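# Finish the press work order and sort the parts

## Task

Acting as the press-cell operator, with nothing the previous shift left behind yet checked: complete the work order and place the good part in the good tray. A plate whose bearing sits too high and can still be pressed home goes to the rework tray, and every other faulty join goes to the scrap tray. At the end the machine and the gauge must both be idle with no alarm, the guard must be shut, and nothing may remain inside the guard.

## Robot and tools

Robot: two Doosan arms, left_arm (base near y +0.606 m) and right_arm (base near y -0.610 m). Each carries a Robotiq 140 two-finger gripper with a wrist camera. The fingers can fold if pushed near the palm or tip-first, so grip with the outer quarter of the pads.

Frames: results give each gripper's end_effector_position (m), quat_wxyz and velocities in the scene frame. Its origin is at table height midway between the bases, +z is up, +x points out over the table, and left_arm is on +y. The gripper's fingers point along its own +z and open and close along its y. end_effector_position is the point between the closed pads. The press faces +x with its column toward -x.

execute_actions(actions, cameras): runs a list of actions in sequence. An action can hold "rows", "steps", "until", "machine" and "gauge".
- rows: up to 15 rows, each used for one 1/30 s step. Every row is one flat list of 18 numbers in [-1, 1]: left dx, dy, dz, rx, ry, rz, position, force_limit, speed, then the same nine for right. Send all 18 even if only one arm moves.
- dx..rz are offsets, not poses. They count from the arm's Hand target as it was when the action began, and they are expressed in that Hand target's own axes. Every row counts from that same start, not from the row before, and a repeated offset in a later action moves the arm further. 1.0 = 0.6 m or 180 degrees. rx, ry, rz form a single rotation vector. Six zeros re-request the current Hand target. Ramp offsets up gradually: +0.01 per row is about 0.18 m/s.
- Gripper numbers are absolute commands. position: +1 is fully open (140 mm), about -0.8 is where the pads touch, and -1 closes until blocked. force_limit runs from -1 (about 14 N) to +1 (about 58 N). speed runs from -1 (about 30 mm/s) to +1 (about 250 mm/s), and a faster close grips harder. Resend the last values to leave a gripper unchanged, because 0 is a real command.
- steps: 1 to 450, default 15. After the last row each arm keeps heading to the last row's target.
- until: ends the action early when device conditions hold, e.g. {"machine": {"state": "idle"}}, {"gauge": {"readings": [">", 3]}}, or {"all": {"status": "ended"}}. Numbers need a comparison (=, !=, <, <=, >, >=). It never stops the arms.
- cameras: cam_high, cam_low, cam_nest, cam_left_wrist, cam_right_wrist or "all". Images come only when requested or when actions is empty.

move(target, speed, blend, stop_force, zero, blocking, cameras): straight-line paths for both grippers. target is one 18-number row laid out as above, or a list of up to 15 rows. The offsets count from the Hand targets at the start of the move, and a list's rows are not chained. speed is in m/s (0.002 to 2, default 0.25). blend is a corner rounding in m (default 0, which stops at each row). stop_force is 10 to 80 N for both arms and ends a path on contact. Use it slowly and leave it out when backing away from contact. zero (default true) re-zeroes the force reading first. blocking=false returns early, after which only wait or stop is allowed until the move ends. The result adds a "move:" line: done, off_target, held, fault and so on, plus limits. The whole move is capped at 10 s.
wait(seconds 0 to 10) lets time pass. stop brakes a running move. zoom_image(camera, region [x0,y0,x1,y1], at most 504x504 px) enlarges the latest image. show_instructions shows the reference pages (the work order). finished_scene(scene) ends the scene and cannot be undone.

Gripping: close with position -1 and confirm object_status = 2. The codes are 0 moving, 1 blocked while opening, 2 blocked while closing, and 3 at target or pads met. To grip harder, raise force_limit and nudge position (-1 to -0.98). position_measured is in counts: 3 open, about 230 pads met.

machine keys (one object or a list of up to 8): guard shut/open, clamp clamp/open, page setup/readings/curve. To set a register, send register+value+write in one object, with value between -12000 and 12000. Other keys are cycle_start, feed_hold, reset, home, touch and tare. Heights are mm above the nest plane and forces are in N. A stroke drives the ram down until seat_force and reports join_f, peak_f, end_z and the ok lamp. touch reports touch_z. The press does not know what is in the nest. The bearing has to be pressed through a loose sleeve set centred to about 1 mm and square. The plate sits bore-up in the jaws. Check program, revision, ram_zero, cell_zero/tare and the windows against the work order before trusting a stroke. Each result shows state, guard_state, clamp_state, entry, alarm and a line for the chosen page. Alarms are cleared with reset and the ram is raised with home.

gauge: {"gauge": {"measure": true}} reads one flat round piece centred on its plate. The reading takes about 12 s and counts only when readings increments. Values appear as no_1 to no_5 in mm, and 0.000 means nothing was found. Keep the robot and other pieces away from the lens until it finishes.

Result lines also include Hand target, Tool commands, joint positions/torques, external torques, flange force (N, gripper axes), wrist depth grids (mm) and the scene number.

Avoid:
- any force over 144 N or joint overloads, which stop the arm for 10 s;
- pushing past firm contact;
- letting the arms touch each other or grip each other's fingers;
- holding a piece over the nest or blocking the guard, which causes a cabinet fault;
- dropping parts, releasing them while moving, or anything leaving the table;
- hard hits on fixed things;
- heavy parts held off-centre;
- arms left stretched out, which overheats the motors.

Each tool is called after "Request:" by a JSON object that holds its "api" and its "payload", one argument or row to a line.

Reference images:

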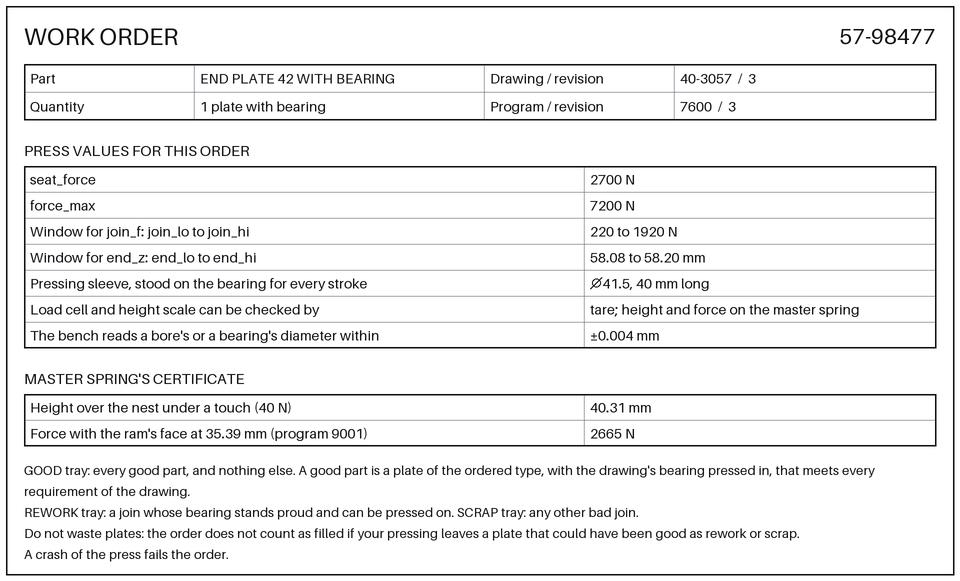

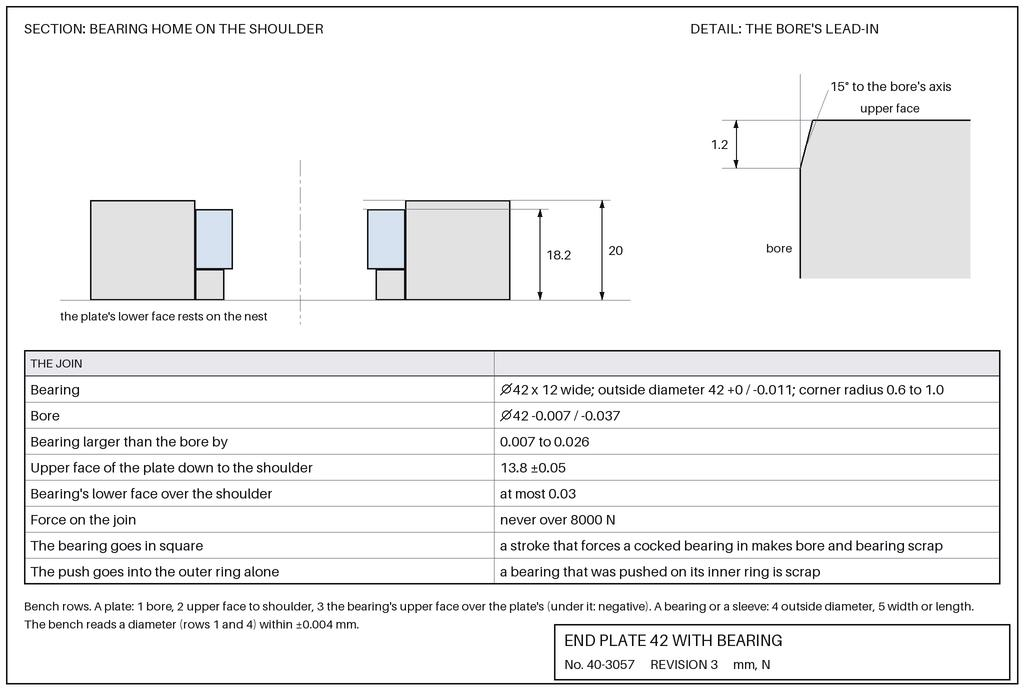

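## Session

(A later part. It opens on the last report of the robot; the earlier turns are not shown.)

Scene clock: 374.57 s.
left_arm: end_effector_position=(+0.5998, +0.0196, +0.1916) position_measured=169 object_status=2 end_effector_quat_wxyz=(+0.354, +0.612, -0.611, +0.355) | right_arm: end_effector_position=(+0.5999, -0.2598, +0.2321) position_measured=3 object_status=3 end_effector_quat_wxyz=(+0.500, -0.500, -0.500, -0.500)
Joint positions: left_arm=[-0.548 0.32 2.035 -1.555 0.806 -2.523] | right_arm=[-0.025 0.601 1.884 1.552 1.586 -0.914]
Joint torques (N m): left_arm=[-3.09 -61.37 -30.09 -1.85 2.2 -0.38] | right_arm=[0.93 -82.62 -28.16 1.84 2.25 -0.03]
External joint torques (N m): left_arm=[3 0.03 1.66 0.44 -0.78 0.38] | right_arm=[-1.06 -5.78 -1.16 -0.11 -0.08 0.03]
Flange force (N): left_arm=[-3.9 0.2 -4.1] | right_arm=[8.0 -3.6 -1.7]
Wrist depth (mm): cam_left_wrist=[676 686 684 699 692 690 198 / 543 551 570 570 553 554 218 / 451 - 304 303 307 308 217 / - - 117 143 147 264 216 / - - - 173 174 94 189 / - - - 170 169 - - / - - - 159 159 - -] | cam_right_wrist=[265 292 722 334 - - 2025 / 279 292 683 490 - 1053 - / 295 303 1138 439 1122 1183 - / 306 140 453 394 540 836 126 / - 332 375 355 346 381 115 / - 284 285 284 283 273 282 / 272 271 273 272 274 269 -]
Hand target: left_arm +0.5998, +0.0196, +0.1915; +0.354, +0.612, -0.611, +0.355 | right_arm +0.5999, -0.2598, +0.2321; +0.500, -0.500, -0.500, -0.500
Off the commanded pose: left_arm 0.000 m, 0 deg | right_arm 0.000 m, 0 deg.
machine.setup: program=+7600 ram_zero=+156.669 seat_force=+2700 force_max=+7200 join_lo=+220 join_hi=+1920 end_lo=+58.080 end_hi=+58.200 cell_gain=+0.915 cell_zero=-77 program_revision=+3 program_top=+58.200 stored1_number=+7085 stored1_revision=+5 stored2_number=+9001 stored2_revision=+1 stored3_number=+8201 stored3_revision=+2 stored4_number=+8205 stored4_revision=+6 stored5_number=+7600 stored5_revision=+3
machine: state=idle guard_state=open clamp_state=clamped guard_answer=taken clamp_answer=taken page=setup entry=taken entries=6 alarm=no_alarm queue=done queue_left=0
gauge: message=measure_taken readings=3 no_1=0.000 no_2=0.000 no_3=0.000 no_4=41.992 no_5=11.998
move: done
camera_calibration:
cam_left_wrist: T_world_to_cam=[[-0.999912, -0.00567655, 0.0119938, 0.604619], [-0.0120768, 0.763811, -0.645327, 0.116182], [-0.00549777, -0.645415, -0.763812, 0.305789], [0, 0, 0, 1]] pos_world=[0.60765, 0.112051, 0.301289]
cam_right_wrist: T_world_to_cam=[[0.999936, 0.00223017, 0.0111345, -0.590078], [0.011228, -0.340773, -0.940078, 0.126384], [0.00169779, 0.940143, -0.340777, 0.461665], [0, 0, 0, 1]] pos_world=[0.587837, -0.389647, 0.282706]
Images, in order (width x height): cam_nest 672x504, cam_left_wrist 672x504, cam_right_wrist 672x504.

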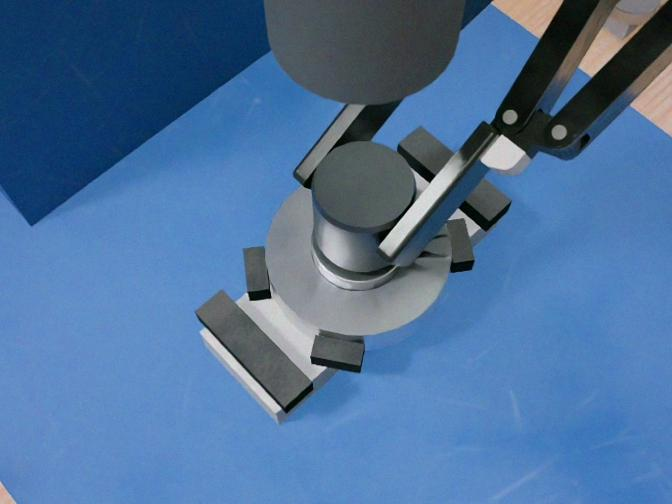

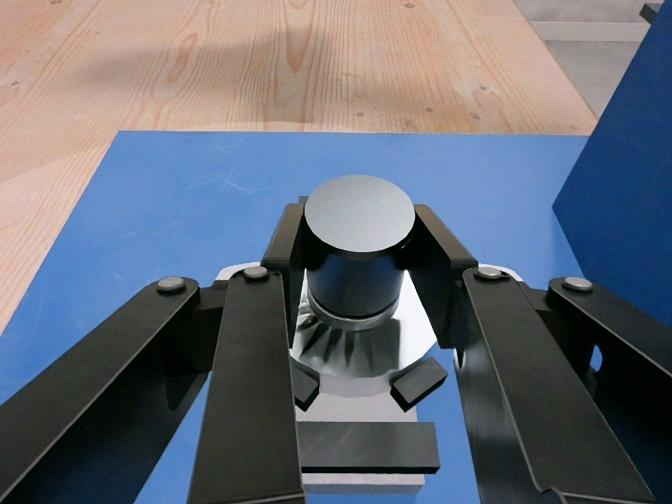

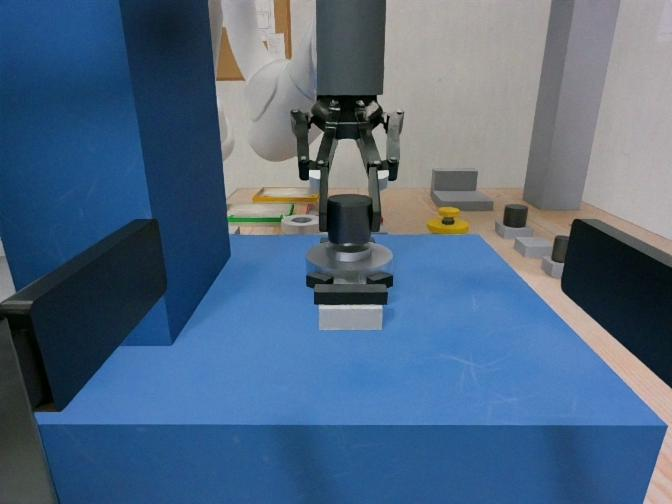

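Request:
{"api": "move", "payload": {
  "target": [-0.0042,0,0.0061,0,0,0,-1,-0.1,-1,0,0,0,0,0,0,1,1,1],
  "speed": 0.03,
  "cameras": ["cam_nest", "cam_right_wrist"]
}}

Request:
{"api": "zoom_image", "payload": {
  "camera": "cam_nest",
  "region": [290, 180, 420, 310]
}}

Request:
{"api": "zoom_image", "payload": {
  "camera": "cam_right_wrist",
  "region": [290, 190, 410, 310]
}}

Scene clock: 375.70 s.
left_arm: end_effector_position=(+0.5998, +0.0177, +0.1876) position_measured=169 object_status=2 end_effector_quat_wxyz=(+0.354, +0.612, -0.611, +0.355) | right_arm: end_effector_position=(+0.5999, -0.2598, +0.2321) position_measured=3 object_status=3 end_effector_quat_wxyz=(+0.500, -0.500, -0.500, -0.500)
Joint positions: left_arm=[-0.551 0.326 2.036 -1.563 0.804 -2.513] | right_arm=[-0.025 0.601 1.884 1.552 1.586 -0.914]
Joint torques (N m): left_arm=[-2.89 -62.25 -30.05 -2.16 2.22 -0.14] | right_arm=[0.71 -82.54 -28 1.7 2.32 -0.08]
External joint torques (N m): left_arm=[2.85 0.63 1.91 0.76 -0.79 0.13] | right_arm=[-0.87 -5.81 -1.26 0.03 -0.15 0.08]
Flange force (N): left_arm=[-3.4 -0.5 -4.1] | right_arm=[8.2 -3.3 -1.2]
Wrist depth (mm): cam_left_wrist=[666 674 680 682 684 720 2384 / 538 556 561 564 565 564 216 / 449 295 297 298 293 301 217 / 391 254 107 143 147 257 216 / - - - 171 164 93 189 / - - - 166 165 - - / - - - 154 155 - -] | cam_right_wrist=[265 292 716 335 - - - / 280 292 677 491 2464 - - / 296 313 731 438 1160 1299 - / 306 137 454 398 540 749 127 / - 331 373 353 371 370 115 / - 285 285 284 284 269 260 / - 271 271 271 270 270 266]
Hand target: left_arm +0.5998, +0.0177, +0.1875; +0.354, +0.612, -0.611, +0.355 | right_arm +0.5999, -0.2598, +0.2321; +0.500, -0.500, -0.500, -0.500
Off the commanded pose: left_arm 0.000 m, 0 deg | right_arm 0.000 m, 0 deg.
machine.setup: program=+7600 ram_zero=+156.669 seat_force=+2700 force_max=+7200 join_lo=+220 join_hi=+1920 end_lo=+58.080 end_hi=+58.200 cell_gain=+0.915 cell_zero=-77 program_revision=+3 program_top=+58.200 stored1_number=+7085 stored1_revision=+5 stored2_number=+9001 stored2_revision=+1 stored3_number=+8201 stored3_revision=+2 stored4_number=+8205 stored4_revision=+6 stored5_number=+7600 stored5_revision=+3
machine: state=idle guard_state=open clamp_state=clamped guard_answer=taken clamp_answer=taken page=setup entry=taken entries=6 alarm=no_alarm queue=done queue_left=0
gauge: message=measure_taken readings=3 no_1=0.000 no_2=0.000 no_3=0.000 no_4=41.992 no_5=11.998
move: done
camera_calibration:
cam_right_wrist: T_world_to_cam=[[0.999936, 0.00223017, 0.0111345, -0.590078], [0.011228, -0.340773, -0.940078, 0.126384], [0.00169779, 0.940143, -0.340777, 0.461665], [0, 0, 0, 1]] pos_world=[0.587837, -0.389647, 0.282706]
Images, in order (width x height): cam_nest 672x504, cam_right_wrist 672x504.

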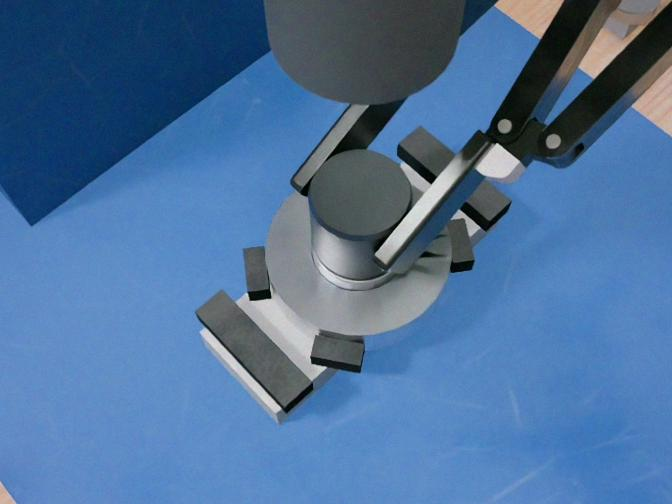

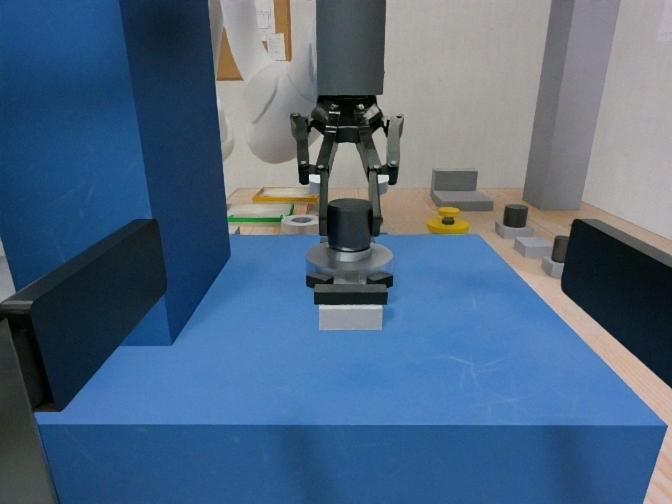

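Scaled by 3.877.

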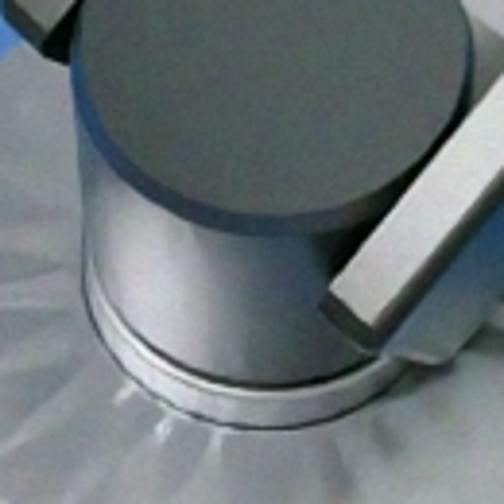

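Scaled by 4.200.

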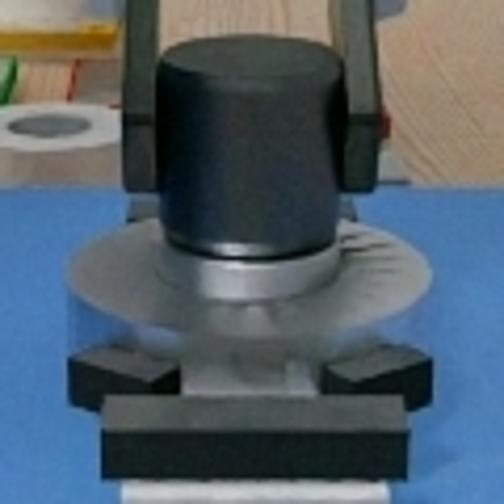

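Request:
{"api": "move", "payload": {
  "target": [0.0008,0,0.0014,0,0,0,-1,-0.1,-1,0,0,0,0,0,0,1,1,1],
  "speed": 0.02
}}

Request:
{"api": "move", "payload": {
  "target": [-0.0087,0,0.0050,0,0,0,-1,-0.1,-1,0,0,0,0,0,0,1,1,1],
  "speed": 0.005,
  "stop_force": 10,
  "cameras": ["cam_nest", "cam_right_wrist"]
}}

Request:
{"api": "zoom_image", "payload": {
  "camera": "cam_nest",
  "region": [290, 180, 420, 310]
}}

Request:
{"api": "zoom_image", "payload": {
  "camera": "cam_right_wrist",
  "region": [290, 190, 410, 310]
}}

Scene clock: 379.67 s.
left_arm: end_effector_position=(+0.5998, +0.0168, +0.1875) position_measured=169 object_status=2 end_effector_quat_wxyz=(+0.354, +0.612, -0.611, +0.355) | right_arm: end_effector_position=(+0.5999, -0.2598, +0.2321) position_measured=3 object_status=3 end_effector_quat_wxyz=(+0.500, -0.500, -0.500, -0.500)
Joint positions: left_arm=[-0.552 0.327 2.035 -1.564 0.803 -2.514] | right_arm=[-0.025 0.601 1.884 1.552 1.586 -0.914]
Joint torques (N m): left_arm=[-3.11 -61.85 -29.81 -2.12 2.18 -0.45] | right_arm=[0.53 -82.8 -28.37 1.71 2.3 -0.02]
External joint torques (N m): left_arm=[3 0.43 1.71 0.72 -0.75 0.44] | right_arm=[-0.71 -5.34 -0.89 0.02 -0.14 0.02]
Flange force (N): left_arm=[-4.0 -0.5 -4.1] | right_arm=[7.4 -3.7 -1.0]
Wrist depth (mm): cam_left_wrist=[676 670 672 676 692 688 2486 / 536 563 556 541 567 547 219 / 446 285 297 298 300 309 217 / 259 255 255 145 147 - 216 / - - - 170 169 94 189 / - - - 170 170 - - / - - - 154 154 - -] | cam_right_wrist=[265 273 709 334 - - 1013 / 280 292 685 494 - - - / 293 302 2779 442 1160 - 2320 / 306 140 457 389 544 895 127 / - 147 373 357 371 349 115 / - 285 284 283 269 283 254 / 269 271 271 282 271 271 275]
Hand target: left_arm +0.5998, +0.0167, +0.1875; +0.354, +0.612, -0.611, +0.355 | right_arm +0.5999, -0.2598, +0.2321; +0.500, -0.500, -0.500, -0.500
Off the commanded pose: left_arm 0.000 m, 0 deg | right_arm 0.000 m, 0 deg.
machine.setup: program=+7600 ram_zero=+156.669 seat_force=+2700 force_max=+7200 join_lo=+220 join_hi=+1920 end_lo=+58.080 end_hi=+58.200 cell_gain=+0.915 cell_zero=-77 program_revision=+3 program_top=+58.200 stored1_number=+7085 stored1_revision=+5 stored2_number=+9001 stored2_revision=+1 stored3_number=+8201 stored3_revision=+2 stored4_number=+8205 stored4_revision=+6 stored5_number=+7600 stored5_revision=+3
machine: state=idle guard_state=open clamp_state=clamped guard_answer=taken clamp_answer=taken page=setup entry=taken entries=6 alarm=no_alarm queue=done queue_left=0
gauge: message=measure_taken readings=3 no_1=0.000 no_2=0.000 no_3=0.000 no_4=41.992 no_5=11.998
move: done

Scene clock: 380.57 s.
left_arm: end_effector_position=(+0.5999, +0.0167, +0.1862) position_measured=169 object_status=2 end_effector_quat_wxyz=(+0.354, +0.612, -0.611, +0.355) | right_arm: end_effector_position=(+0.5999, -0.2598, +0.2321) position_measured=3 object_status=3 end_effector_quat_wxyz=(+0.500, -0.500, -0.500, -0.500)
Joint positions: left_arm=[-0.552 0.329 2.036 -1.567 0.803 -2.51] | right_arm=[-0.025 0.601 1.884 1.552 1.586 -0.914]
Joint torques (N m): left_arm=[-2.99 -50.5 -23.11 0.14 -0.84 -0.19] | right_arm=[0.96 -82.69 -27.85 1.75 2.25 0]
External joint torques (N m): left_arm=[3.03 -11.29 -4.97 -1.55 2.27 0.18] | right_arm=[-1.11 -5.58 -1.35 -0.03 -0.08 0]
Flange force (N): left_arm=[8.4 1.8 -14.0] | right_arm=[7.8 -3.0 -1.6]
Wrist depth (mm): cam_left_wrist=[672 666 682 678 684 694 2460 / 534 557 563 565 568 565 208 / 446 296 295 161 290 308 217 / 251 252 117 143 147 257 231 / - - - 169 164 94 - / - - - 169 170 - - / - - - 153 154 - -] | cam_right_wrist=[265 293 718 335 2626 - 902 / 279 293 687 492 - - 2096 / 296 302 1067 440 1081 988 2516 / 306 139 458 394 540 888 127 / - 331 - 355 370 347 115 / - 284 285 283 283 283 283 / 272 273 271 271 270 269 268]
Hand target: left_arm +0.5999, +0.0167, +0.1862; +0.354, +0.612, -0.611, +0.355 (not the last commanded pose) | right_arm +0.5999, -0.2598, +0.2321; +0.500, -0.500, -0.500, -0.500
Off the commanded pose: left_arm 0.005 m, 0 deg | right_arm 0.000 m, 0 deg.
machine.setup: program=+7600 ram_zero=+156.669 seat_force=+2700 force_max=+7200 join_lo=+220 join_hi=+1920 end_lo=+58.080 end_hi=+58.200 cell_gain=+0.915 cell_zero=-77 program_revision=+3 program_top=+58.200 stored1_number=+7085 stored1_revision=+5 stored2_number=+9001 stored2_revision=+1 stored3_number=+8201 stored3_revision=+2 stored4_number=+8205 stored4_revision=+6 stored5_number=+7600 stored5_revision=+3
machine: state=idle guard_state=open clamp_state=clamped guard_answer=taken clamp_answer=taken page=setup entry=taken entries=6 alarm=no_alarm queue=done queue_left=0
gauge: message=measure_taken readings=3 no_1=0.000 no_2=0.000 no_3=0.000 no_4=41.992 no_5=11.998
move: contact (left_arm)
camera_calibration:
cam_right_wrist: T_world_to_cam=[[0.999936, 0.00223017, 0.0111345, -0.590078], [0.011228, -0.340773, -0.940078, 0.126384], [0.00169779, 0.940143, -0.340777, 0.461665], [0, 0, 0, 1]] pos_world=[0.587837, -0.389647, 0.282706]
Images, in order (width x height): cam_nest 672x504, cam_right_wrist 672x504.

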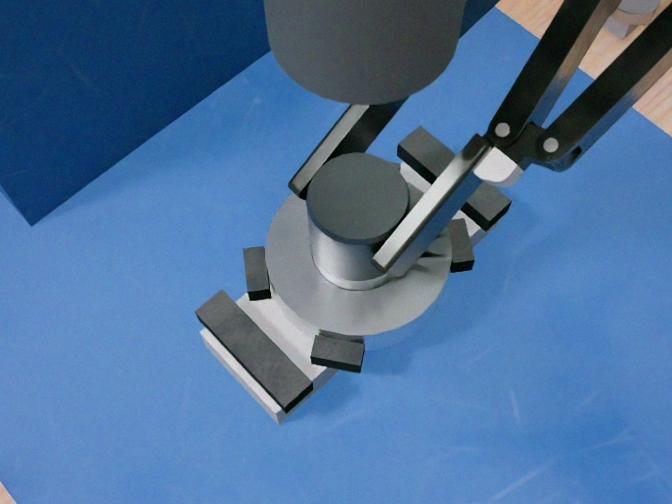

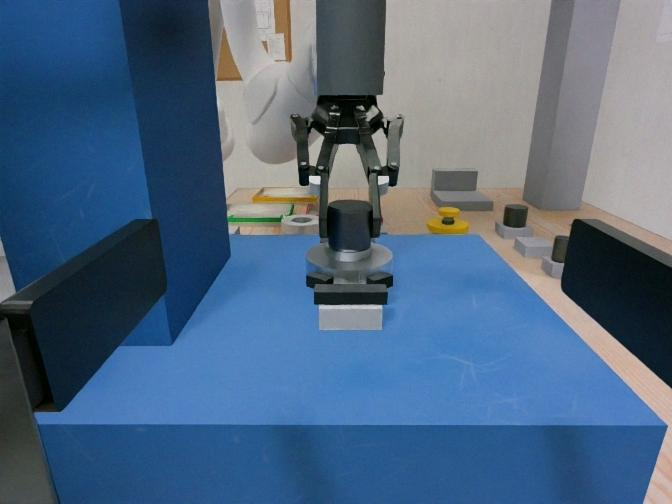

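Scaled by 3.877.

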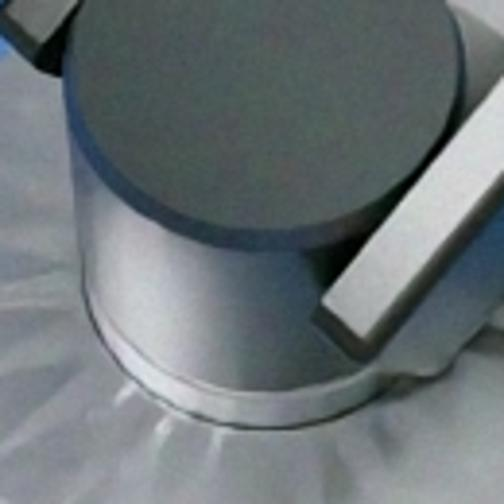

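Scaled by 4.200.

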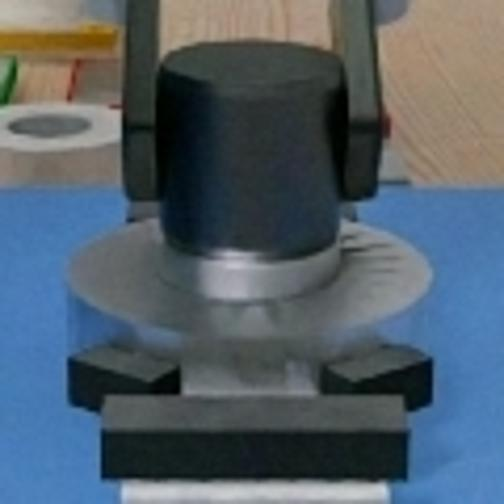

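Request:
{"api": "move", "payload": {
  "target": [0.0021,-0.0006,-0.0004,0,0,0,-1,-0.1,-1,0,0,0,0,0,0,1,1,1],
  "speed": 0.02
}}

Request:
{"api": "move", "payload": {
  "target": [-0.0058,0,0.0033,0,0,0,-1,-0.1,-1,0,0,0,0,0,0,1,1,1],
  "speed": 0.005,
  "stop_force": 10,
  "cameras": ["cam_nest", "cam_right_wrist"]
}}

Request:
{"api": "zoom_image", "payload": {
  "camera": "cam_nest",
  "region": [290, 180, 420, 310]
}}

Request:
{"api": "zoom_image", "payload": {
  "camera": "cam_right_wrist",
  "region": [290, 190, 410, 310]
}}

Scene clock: 384.07 s.
left_arm: end_effector_position=(+0.6002, +0.0163, +0.1874) position_measured=169 object_status=2 end_effector_quat_wxyz=(+0.354, +0.612, -0.611, +0.355) | right_arm: end_effector_position=(+0.5999, -0.2598, +0.2321) position_measured=3 object_status=3 end_effector_quat_wxyz=(+0.500, -0.500, -0.500, -0.500)
Joint positions: left_arm=[-0.552 0.328 2.034 -1.565 0.802 -2.513] | right_arm=[-0.025 0.601 1.884 1.552 1.586 -0.914]
Joint torques (N m): left_arm=[-3 -62.21 -30.12 -2.08 2.16 -0.33] | right_arm=[0.82 -82.73 -27.93 1.8 2.26 -0.04]
External joint torques (N m): left_arm=[2.79 0.29 1.92 0.65 -0.72 0.33] | right_arm=[-0.95 -5.84 -1.5 -0.07 -0.09 0.04]
Flange force (N): left_arm=[-3.8 0.2 -4.1] | right_arm=[8.2 -2.9 -1.4]
Wrist depth (mm): cam_left_wrist=[666 672 668 674 680 690 2460 / 534 535 561 564 564 571 217 / 444 286 298 162 307 300 218 / 253 254 254 143 148 257 218 / - - - 169 169 93 190 / - - - 170 170 - - / - - - 154 155 - -] | cam_right_wrist=[265 292 724 336 - 2812 2043 / 279 292 681 493 - 2812 2115 / 296 301 1106 441 1201 1091 2516 / 307 140 456 394 494 824 127 / - 331 397 356 372 371 115 / - 284 284 284 283 284 258 / 271 273 266 270 270 269 -]
Hand target: left_arm +0.6002, +0.0163, +0.1874; +0.354, +0.612, -0.611, +0.355 | right_arm +0.5999, -0.2598, +0.2321; +0.500, -0.500, -0.500, -0.500
Off the commanded pose: left_arm 0.000 m, 0 deg | right_arm 0.000 m, 0 deg.
machine.setup: program=+7600 ram_zero=+156.669 seat_force=+2700 force_max=+7200 join_lo=+220 join_hi=+1920 end_lo=+58.080 end_hi=+58.200 cell_gain=+0.915 cell_zero=-77 program_revision=+3 program_top=+58.200 stored1_number=+7085 stored1_revision=+5 stored2_number=+9001 stored2_revision=+1 stored3_number=+8201 stored3_revision=+2 stored4_number=+8205 stored4_revision=+6 stored5_number=+7600 stored5_revision=+3
machine: state=idle guard_state=open clamp_state=clamped guard_answer=taken clamp_answer=taken page=setup entry=taken entries=6 alarm=no_alarm queue=done queue_left=0
gauge: message=measure_taken readings=3 no_1=0.000 no_2=0.000 no_3=0.000 no_4=41.992 no_5=11.998
move: done

Scene clock: 384.97 s.
left_arm: end_effector_position=(+0.6003, +0.0162, +0.1861) position_measured=169 object_status=2 end_effector_quat_wxyz=(+0.354, +0.612, -0.611, +0.356) | right_arm: end_effector_position=(+0.5999, -0.2598, +0.2321) position_measured=3 object_status=3 end_effector_quat_wxyz=(+0.500, -0.500, -0.500, -0.500)
Joint positions: left_arm=[-0.552 0.33 2.035 -1.568 0.802 -2.509] | right_arm=[-0.025 0.601 1.884 1.552 1.586 -0.914]
Joint torques (N m): left_arm=[-4.54 -48.59 -22.5 0.22 -1.14 -0.16] | right_arm=[0.47 -82.85 -27.97 1.7 2.23 -0.07]
External joint torques (N m): left_arm=[4.11 -13.47 -5.62 -1.66 2.61 0.16] | right_arm=[-0.64 -5.68 -1.42 0.04 -0.05 0.07]
Flange force (N): left_arm=[9.8 1.9 -17.7] | right_arm=[8.0 -2.8 -0.9]
Wrist depth (mm): cam_left_wrist=[678 674 674 682 682 686 2513 / 538 554 557 539 549 567 218 / 447 292 296 162 287 298 218 / - 254 252 143 148 256 217 / - - - 168 168 93 91 / - - - 169 170 - - / - - - 154 153 - -] | cam_right_wrist=[266 292 716 333 - 1062 1017 / 279 291 691 494 - - - / 295 302 705 443 1195 - - / 305 140 454 389 499 830 127 / - 332 353 355 372 351 115 / - 284 284 283 284 284 270 / 272 272 271 264 270 270 265]
Hand target: left_arm +0.6003, +0.0162, +0.1861; +0.354, +0.612, -0.611, +0.356 (not the last commanded pose) | right_arm +0.5999, -0.2598, +0.2321; +0.500, -0.500, -0.500, -0.500
Off the commanded pose: left_arm 0.003 m, 0 deg | right_arm 0.000 m, 0 deg.
machine.setup: program=+7600 ram_zero=+156.669 seat_force=+2700 force_max=+7200 join_lo=+220 join_hi=+1920 end_lo=+58.080 end_hi=+58.200 cell_gain=+0.915 cell_zero=-77 program_revision=+3 program_top=+58.200 stored1_number=+7085 stored1_revision=+5 stored2_number=+9001 stored2_revision=+1 stored3_number=+8201 stored3_revision=+2 stored4_number=+8205 stored4_revision=+6 stored5_number=+7600 stored5_revision=+3
machine: state=idle guard_state=open clamp_state=clamped guard_answer=taken clamp_answer=taken page=setup entry=taken entries=6 alarm=no_alarm queue=done queue_left=0
gauge: message=measure_taken readings=3 no_1=0.000 no_2=0.000 no_3=0.000 no_4=41.992 no_5=11.998
move: contact (left_arm)
camera_calibration:
cam_right_wrist: T_world_to_cam=[[0.999936, 0.00223017, 0.0111345, -0.590078], [0.011228, -0.340773, -0.940078, 0.126384], [0.00169779, 0.940143, -0.340777, 0.461665], [0, 0, 0, 1]] pos_world=[0.587837, -0.389647, 0.282706]
Images, in order (width x height): cam_nest 672x504, cam_right_wrist 672x504.

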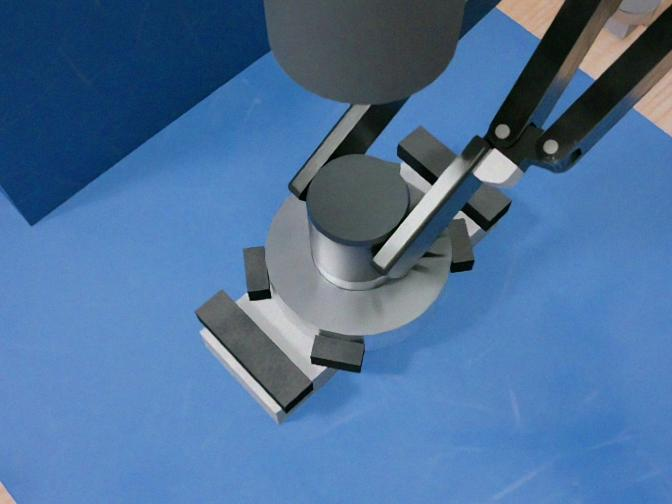

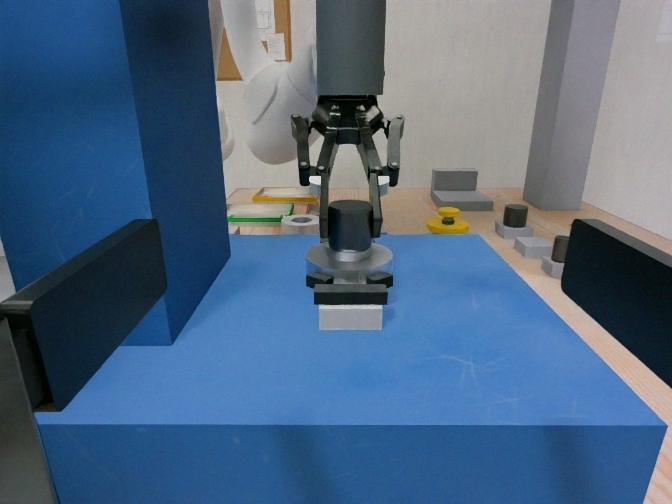

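Scaled by 3.877.

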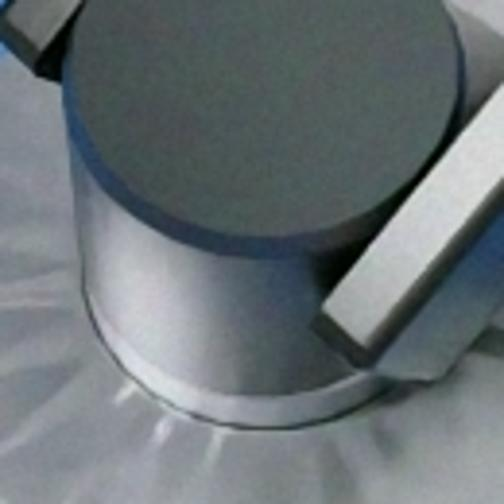

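Scaled by 4.200.

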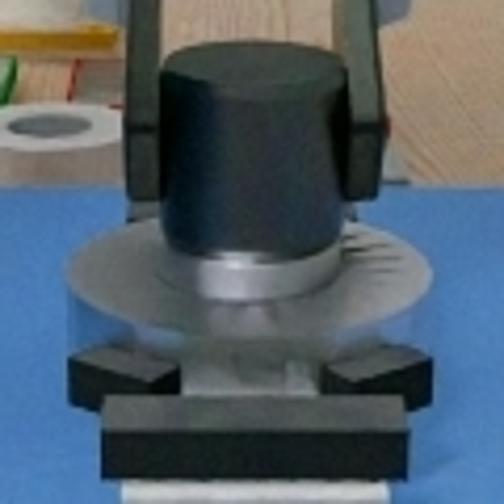

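Request:
{"api": "execute_actions", "payload": {
  "actions": [
    {"rows":[[0,0,0,0,0,0,0.1,-0.1,-0.7,0,0,0,0,0,0,1,1,1]],"steps":25}
  ],
  "cameras": ["cam_nest", "cam_right_wrist"]
}}

Request:
{"api": "zoom_image", "payload": {
  "camera": "cam_nest",
  "region": [290, 140, 450, 310]
}}

Request:
{"api": "zoom_image", "payload": {
  "camera": "cam_right_wrist",
  "region": [290, 190, 410, 310]
}}

Scene clock: 386.13 s.
left_arm: end_effector_position=(+0.6003, +0.0162, +0.1861) position_measured=117 object_status=3 end_effector_quat_wxyz=(+0.354, +0.612, -0.611, +0.356) | right_arm: end_effector_position=(+0.5999, -0.2598, +0.2321) position_measured=3 object_status=3 end_effector_quat_wxyz=(+0.500, -0.500, -0.500, -0.500)
Joint positions: left_arm=[-0.552 0.33 2.035 -1.568 0.802 -2.509] | right_arm=[-0.025 0.601 1.884 1.552 1.586 -0.914]
Joint torques (N m): left_arm=[-3.1 -59.17 -27.39 -1.31 1.38 -0.4] | right_arm=[0.63 -82.44 -27.96 1.75 2.22 0]
External joint torques (N m): left_arm=[3.15 -2.78 -0.7 -0.11 0.05 0.4] | right_arm=[-0.76 -5.77 -1.18 -0.03 -0.05 0]
Flange force (N): left_arm=[-0.4 -0.7 -6.3] | right_arm=[8.0 -3.5 -1.2]
Wrist depth (mm): cam_left_wrist=[668 672 678 676 690 686 201 / 530 557 561 564 572 547 218 / 446 291 297 296 298 300 218 / 252 260 190 146 158 248 217 / - - 185 169 177 117 - / - - 196 169 177 - - / - - 173 153 171 - -] | cam_right_wrist=[265 292 718 335 - - 1008 / 280 292 689 492 - - - / 295 303 1091 456 948 - 1797 / 306 140 454 392 497 885 127 / - 333 373 355 347 376 115 / - 284 271 284 284 284 - / 271 272 272 270 270 270 -]
Hand target: left_arm +0.6003, +0.0162, +0.1861; +0.354, +0.612, -0.611, +0.356 | right_arm +0.5999, -0.2598, +0.2321; +0.500, -0.500, -0.500, -0.500
Off the commanded pose: left_arm 0.000 m, 0 deg | right_arm 0.000 m, 0 deg.
machine.setup: program=+7600 ram_zero=+156.669 seat_force=+2700 force_max=+7200 join_lo=+220 join_hi=+1920 end_lo=+58.080 end_hi=+58.200 cell_gain=+0.915 cell_zero=-77 program_revision=+3 program_top=+58.200 stored1_number=+7085 stored1_revision=+5 stored2_number=+9001 stored2_revision=+1 stored3_number=+8201 stored3_revision=+2 stored4_number=+8205 stored4_revision=+6 stored5_number=+7600 stored5_revision=+3
machine: state=idle guard_state=open clamp_state=clamped guard_answer=taken clamp_answer=taken page=setup entry=taken entries=6 alarm=no_alarm queue=done queue_left=0
gauge: message=measure_taken readings=3 no_1=0.000 no_2=0.000 no_3=0.000 no_4=41.992 no_5=11.998
camera_calibration:
cam_right_wrist: T_world_to_cam=[[0.999936, 0.00223017, 0.0111345, -0.590078], [0.011228, -0.340773, -0.940078, 0.126384], [0.00169779, 0.940143, -0.340777, 0.461665], [0, 0, 0, 1]] pos_world=[0.587837, -0.389647, 0.282706]
Images, in order (width x height): cam_nest 672x504, cam_right_wrist 672x504.

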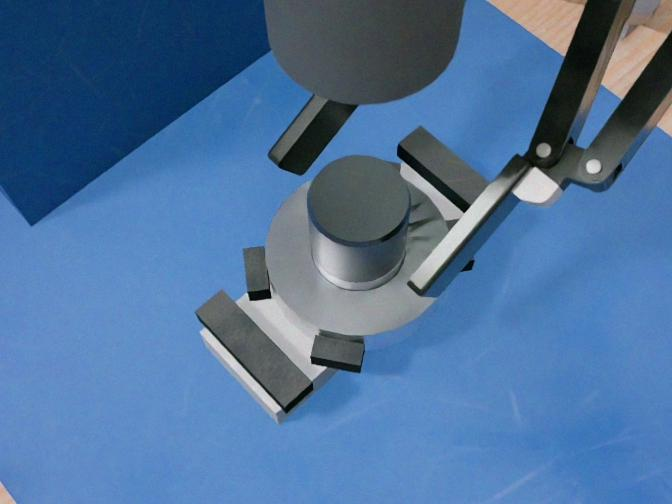

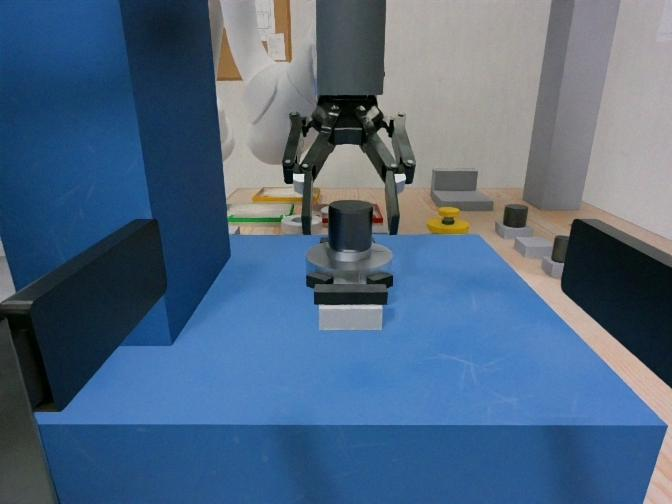

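Scaled by 2.965.

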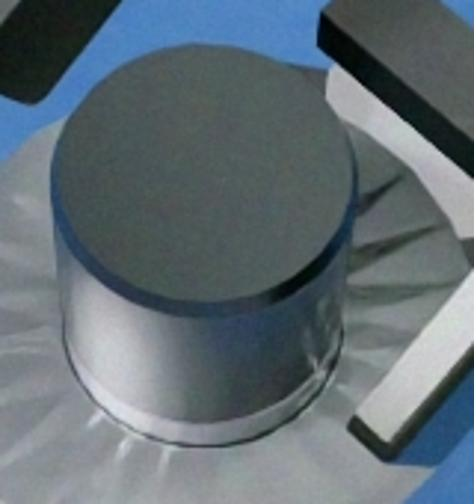

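Scaled by 4.200.

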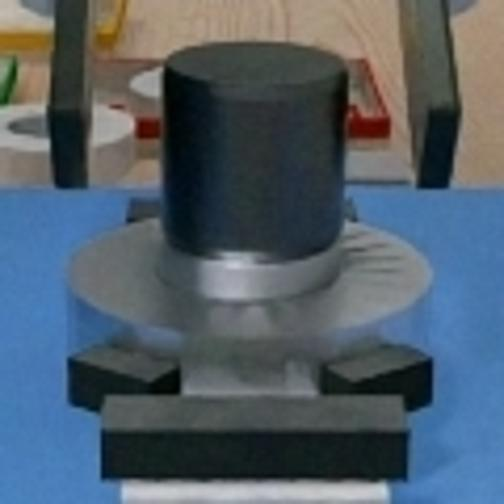

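Request:
{"api": "zoom_image", "payload": {
  "camera": "cam_right_wrist",
  "region": [318, 228, 382, 276]
}}

Request:
{"api": "zoom_image", "payload": {
  "camera": "cam_nest",
  "region": [300, 220, 420, 300]
}}

Scaled by 7.875.

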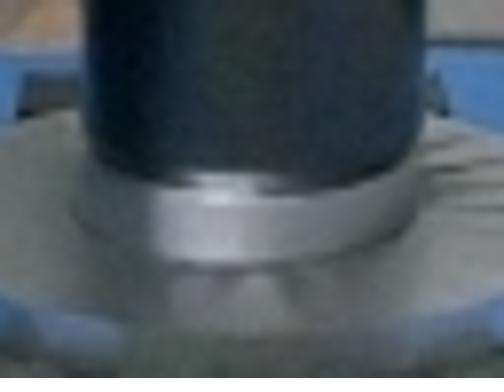

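Scaled by 4.200.

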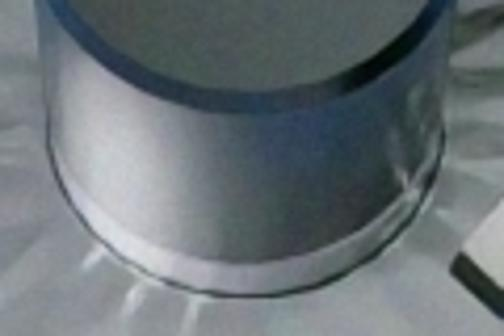

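Request:
{"api": "zoom_image", "payload": {
  "camera": "cam_nest",
  "region": [300, 220, 360, 300]
}}

Request:
{"api": "zoom_image", "payload": {
  "camera": "cam_nest",
  "region": [360, 220, 420, 300]
}}

Request:
{"api": "zoom_image", "payload": {
  "camera": "cam_right_wrist",
  "region": [320, 236, 350, 266]
}}

Request:
{"api": "zoom_image", "payload": {
  "camera": "cam_right_wrist",
  "region": [350, 236, 380, 266]
}}

Scaled by 6.300.

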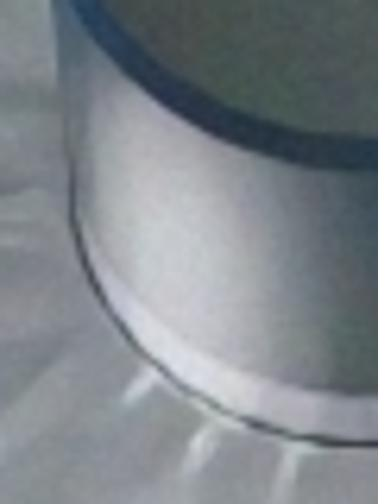

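Scaled by 6.300.

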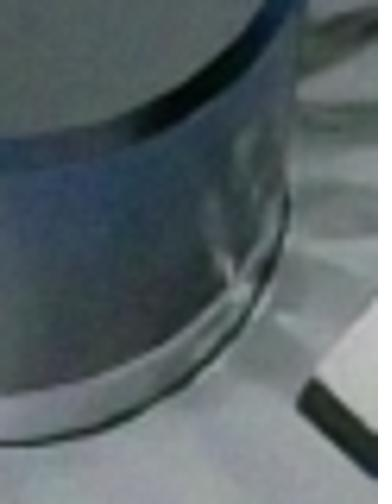

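Scaled by 16.800.

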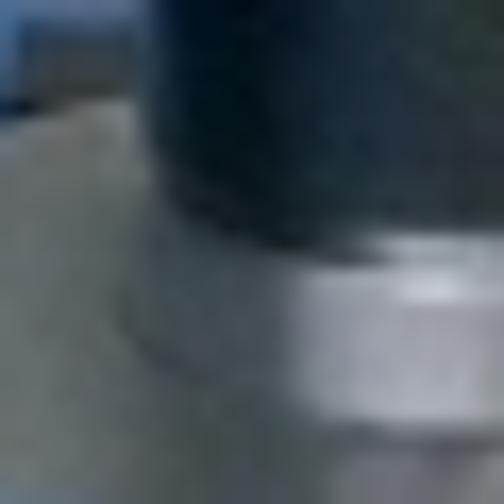

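Scaled by 16.800.

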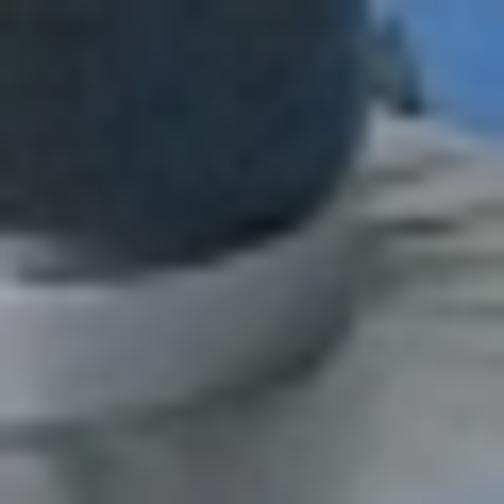

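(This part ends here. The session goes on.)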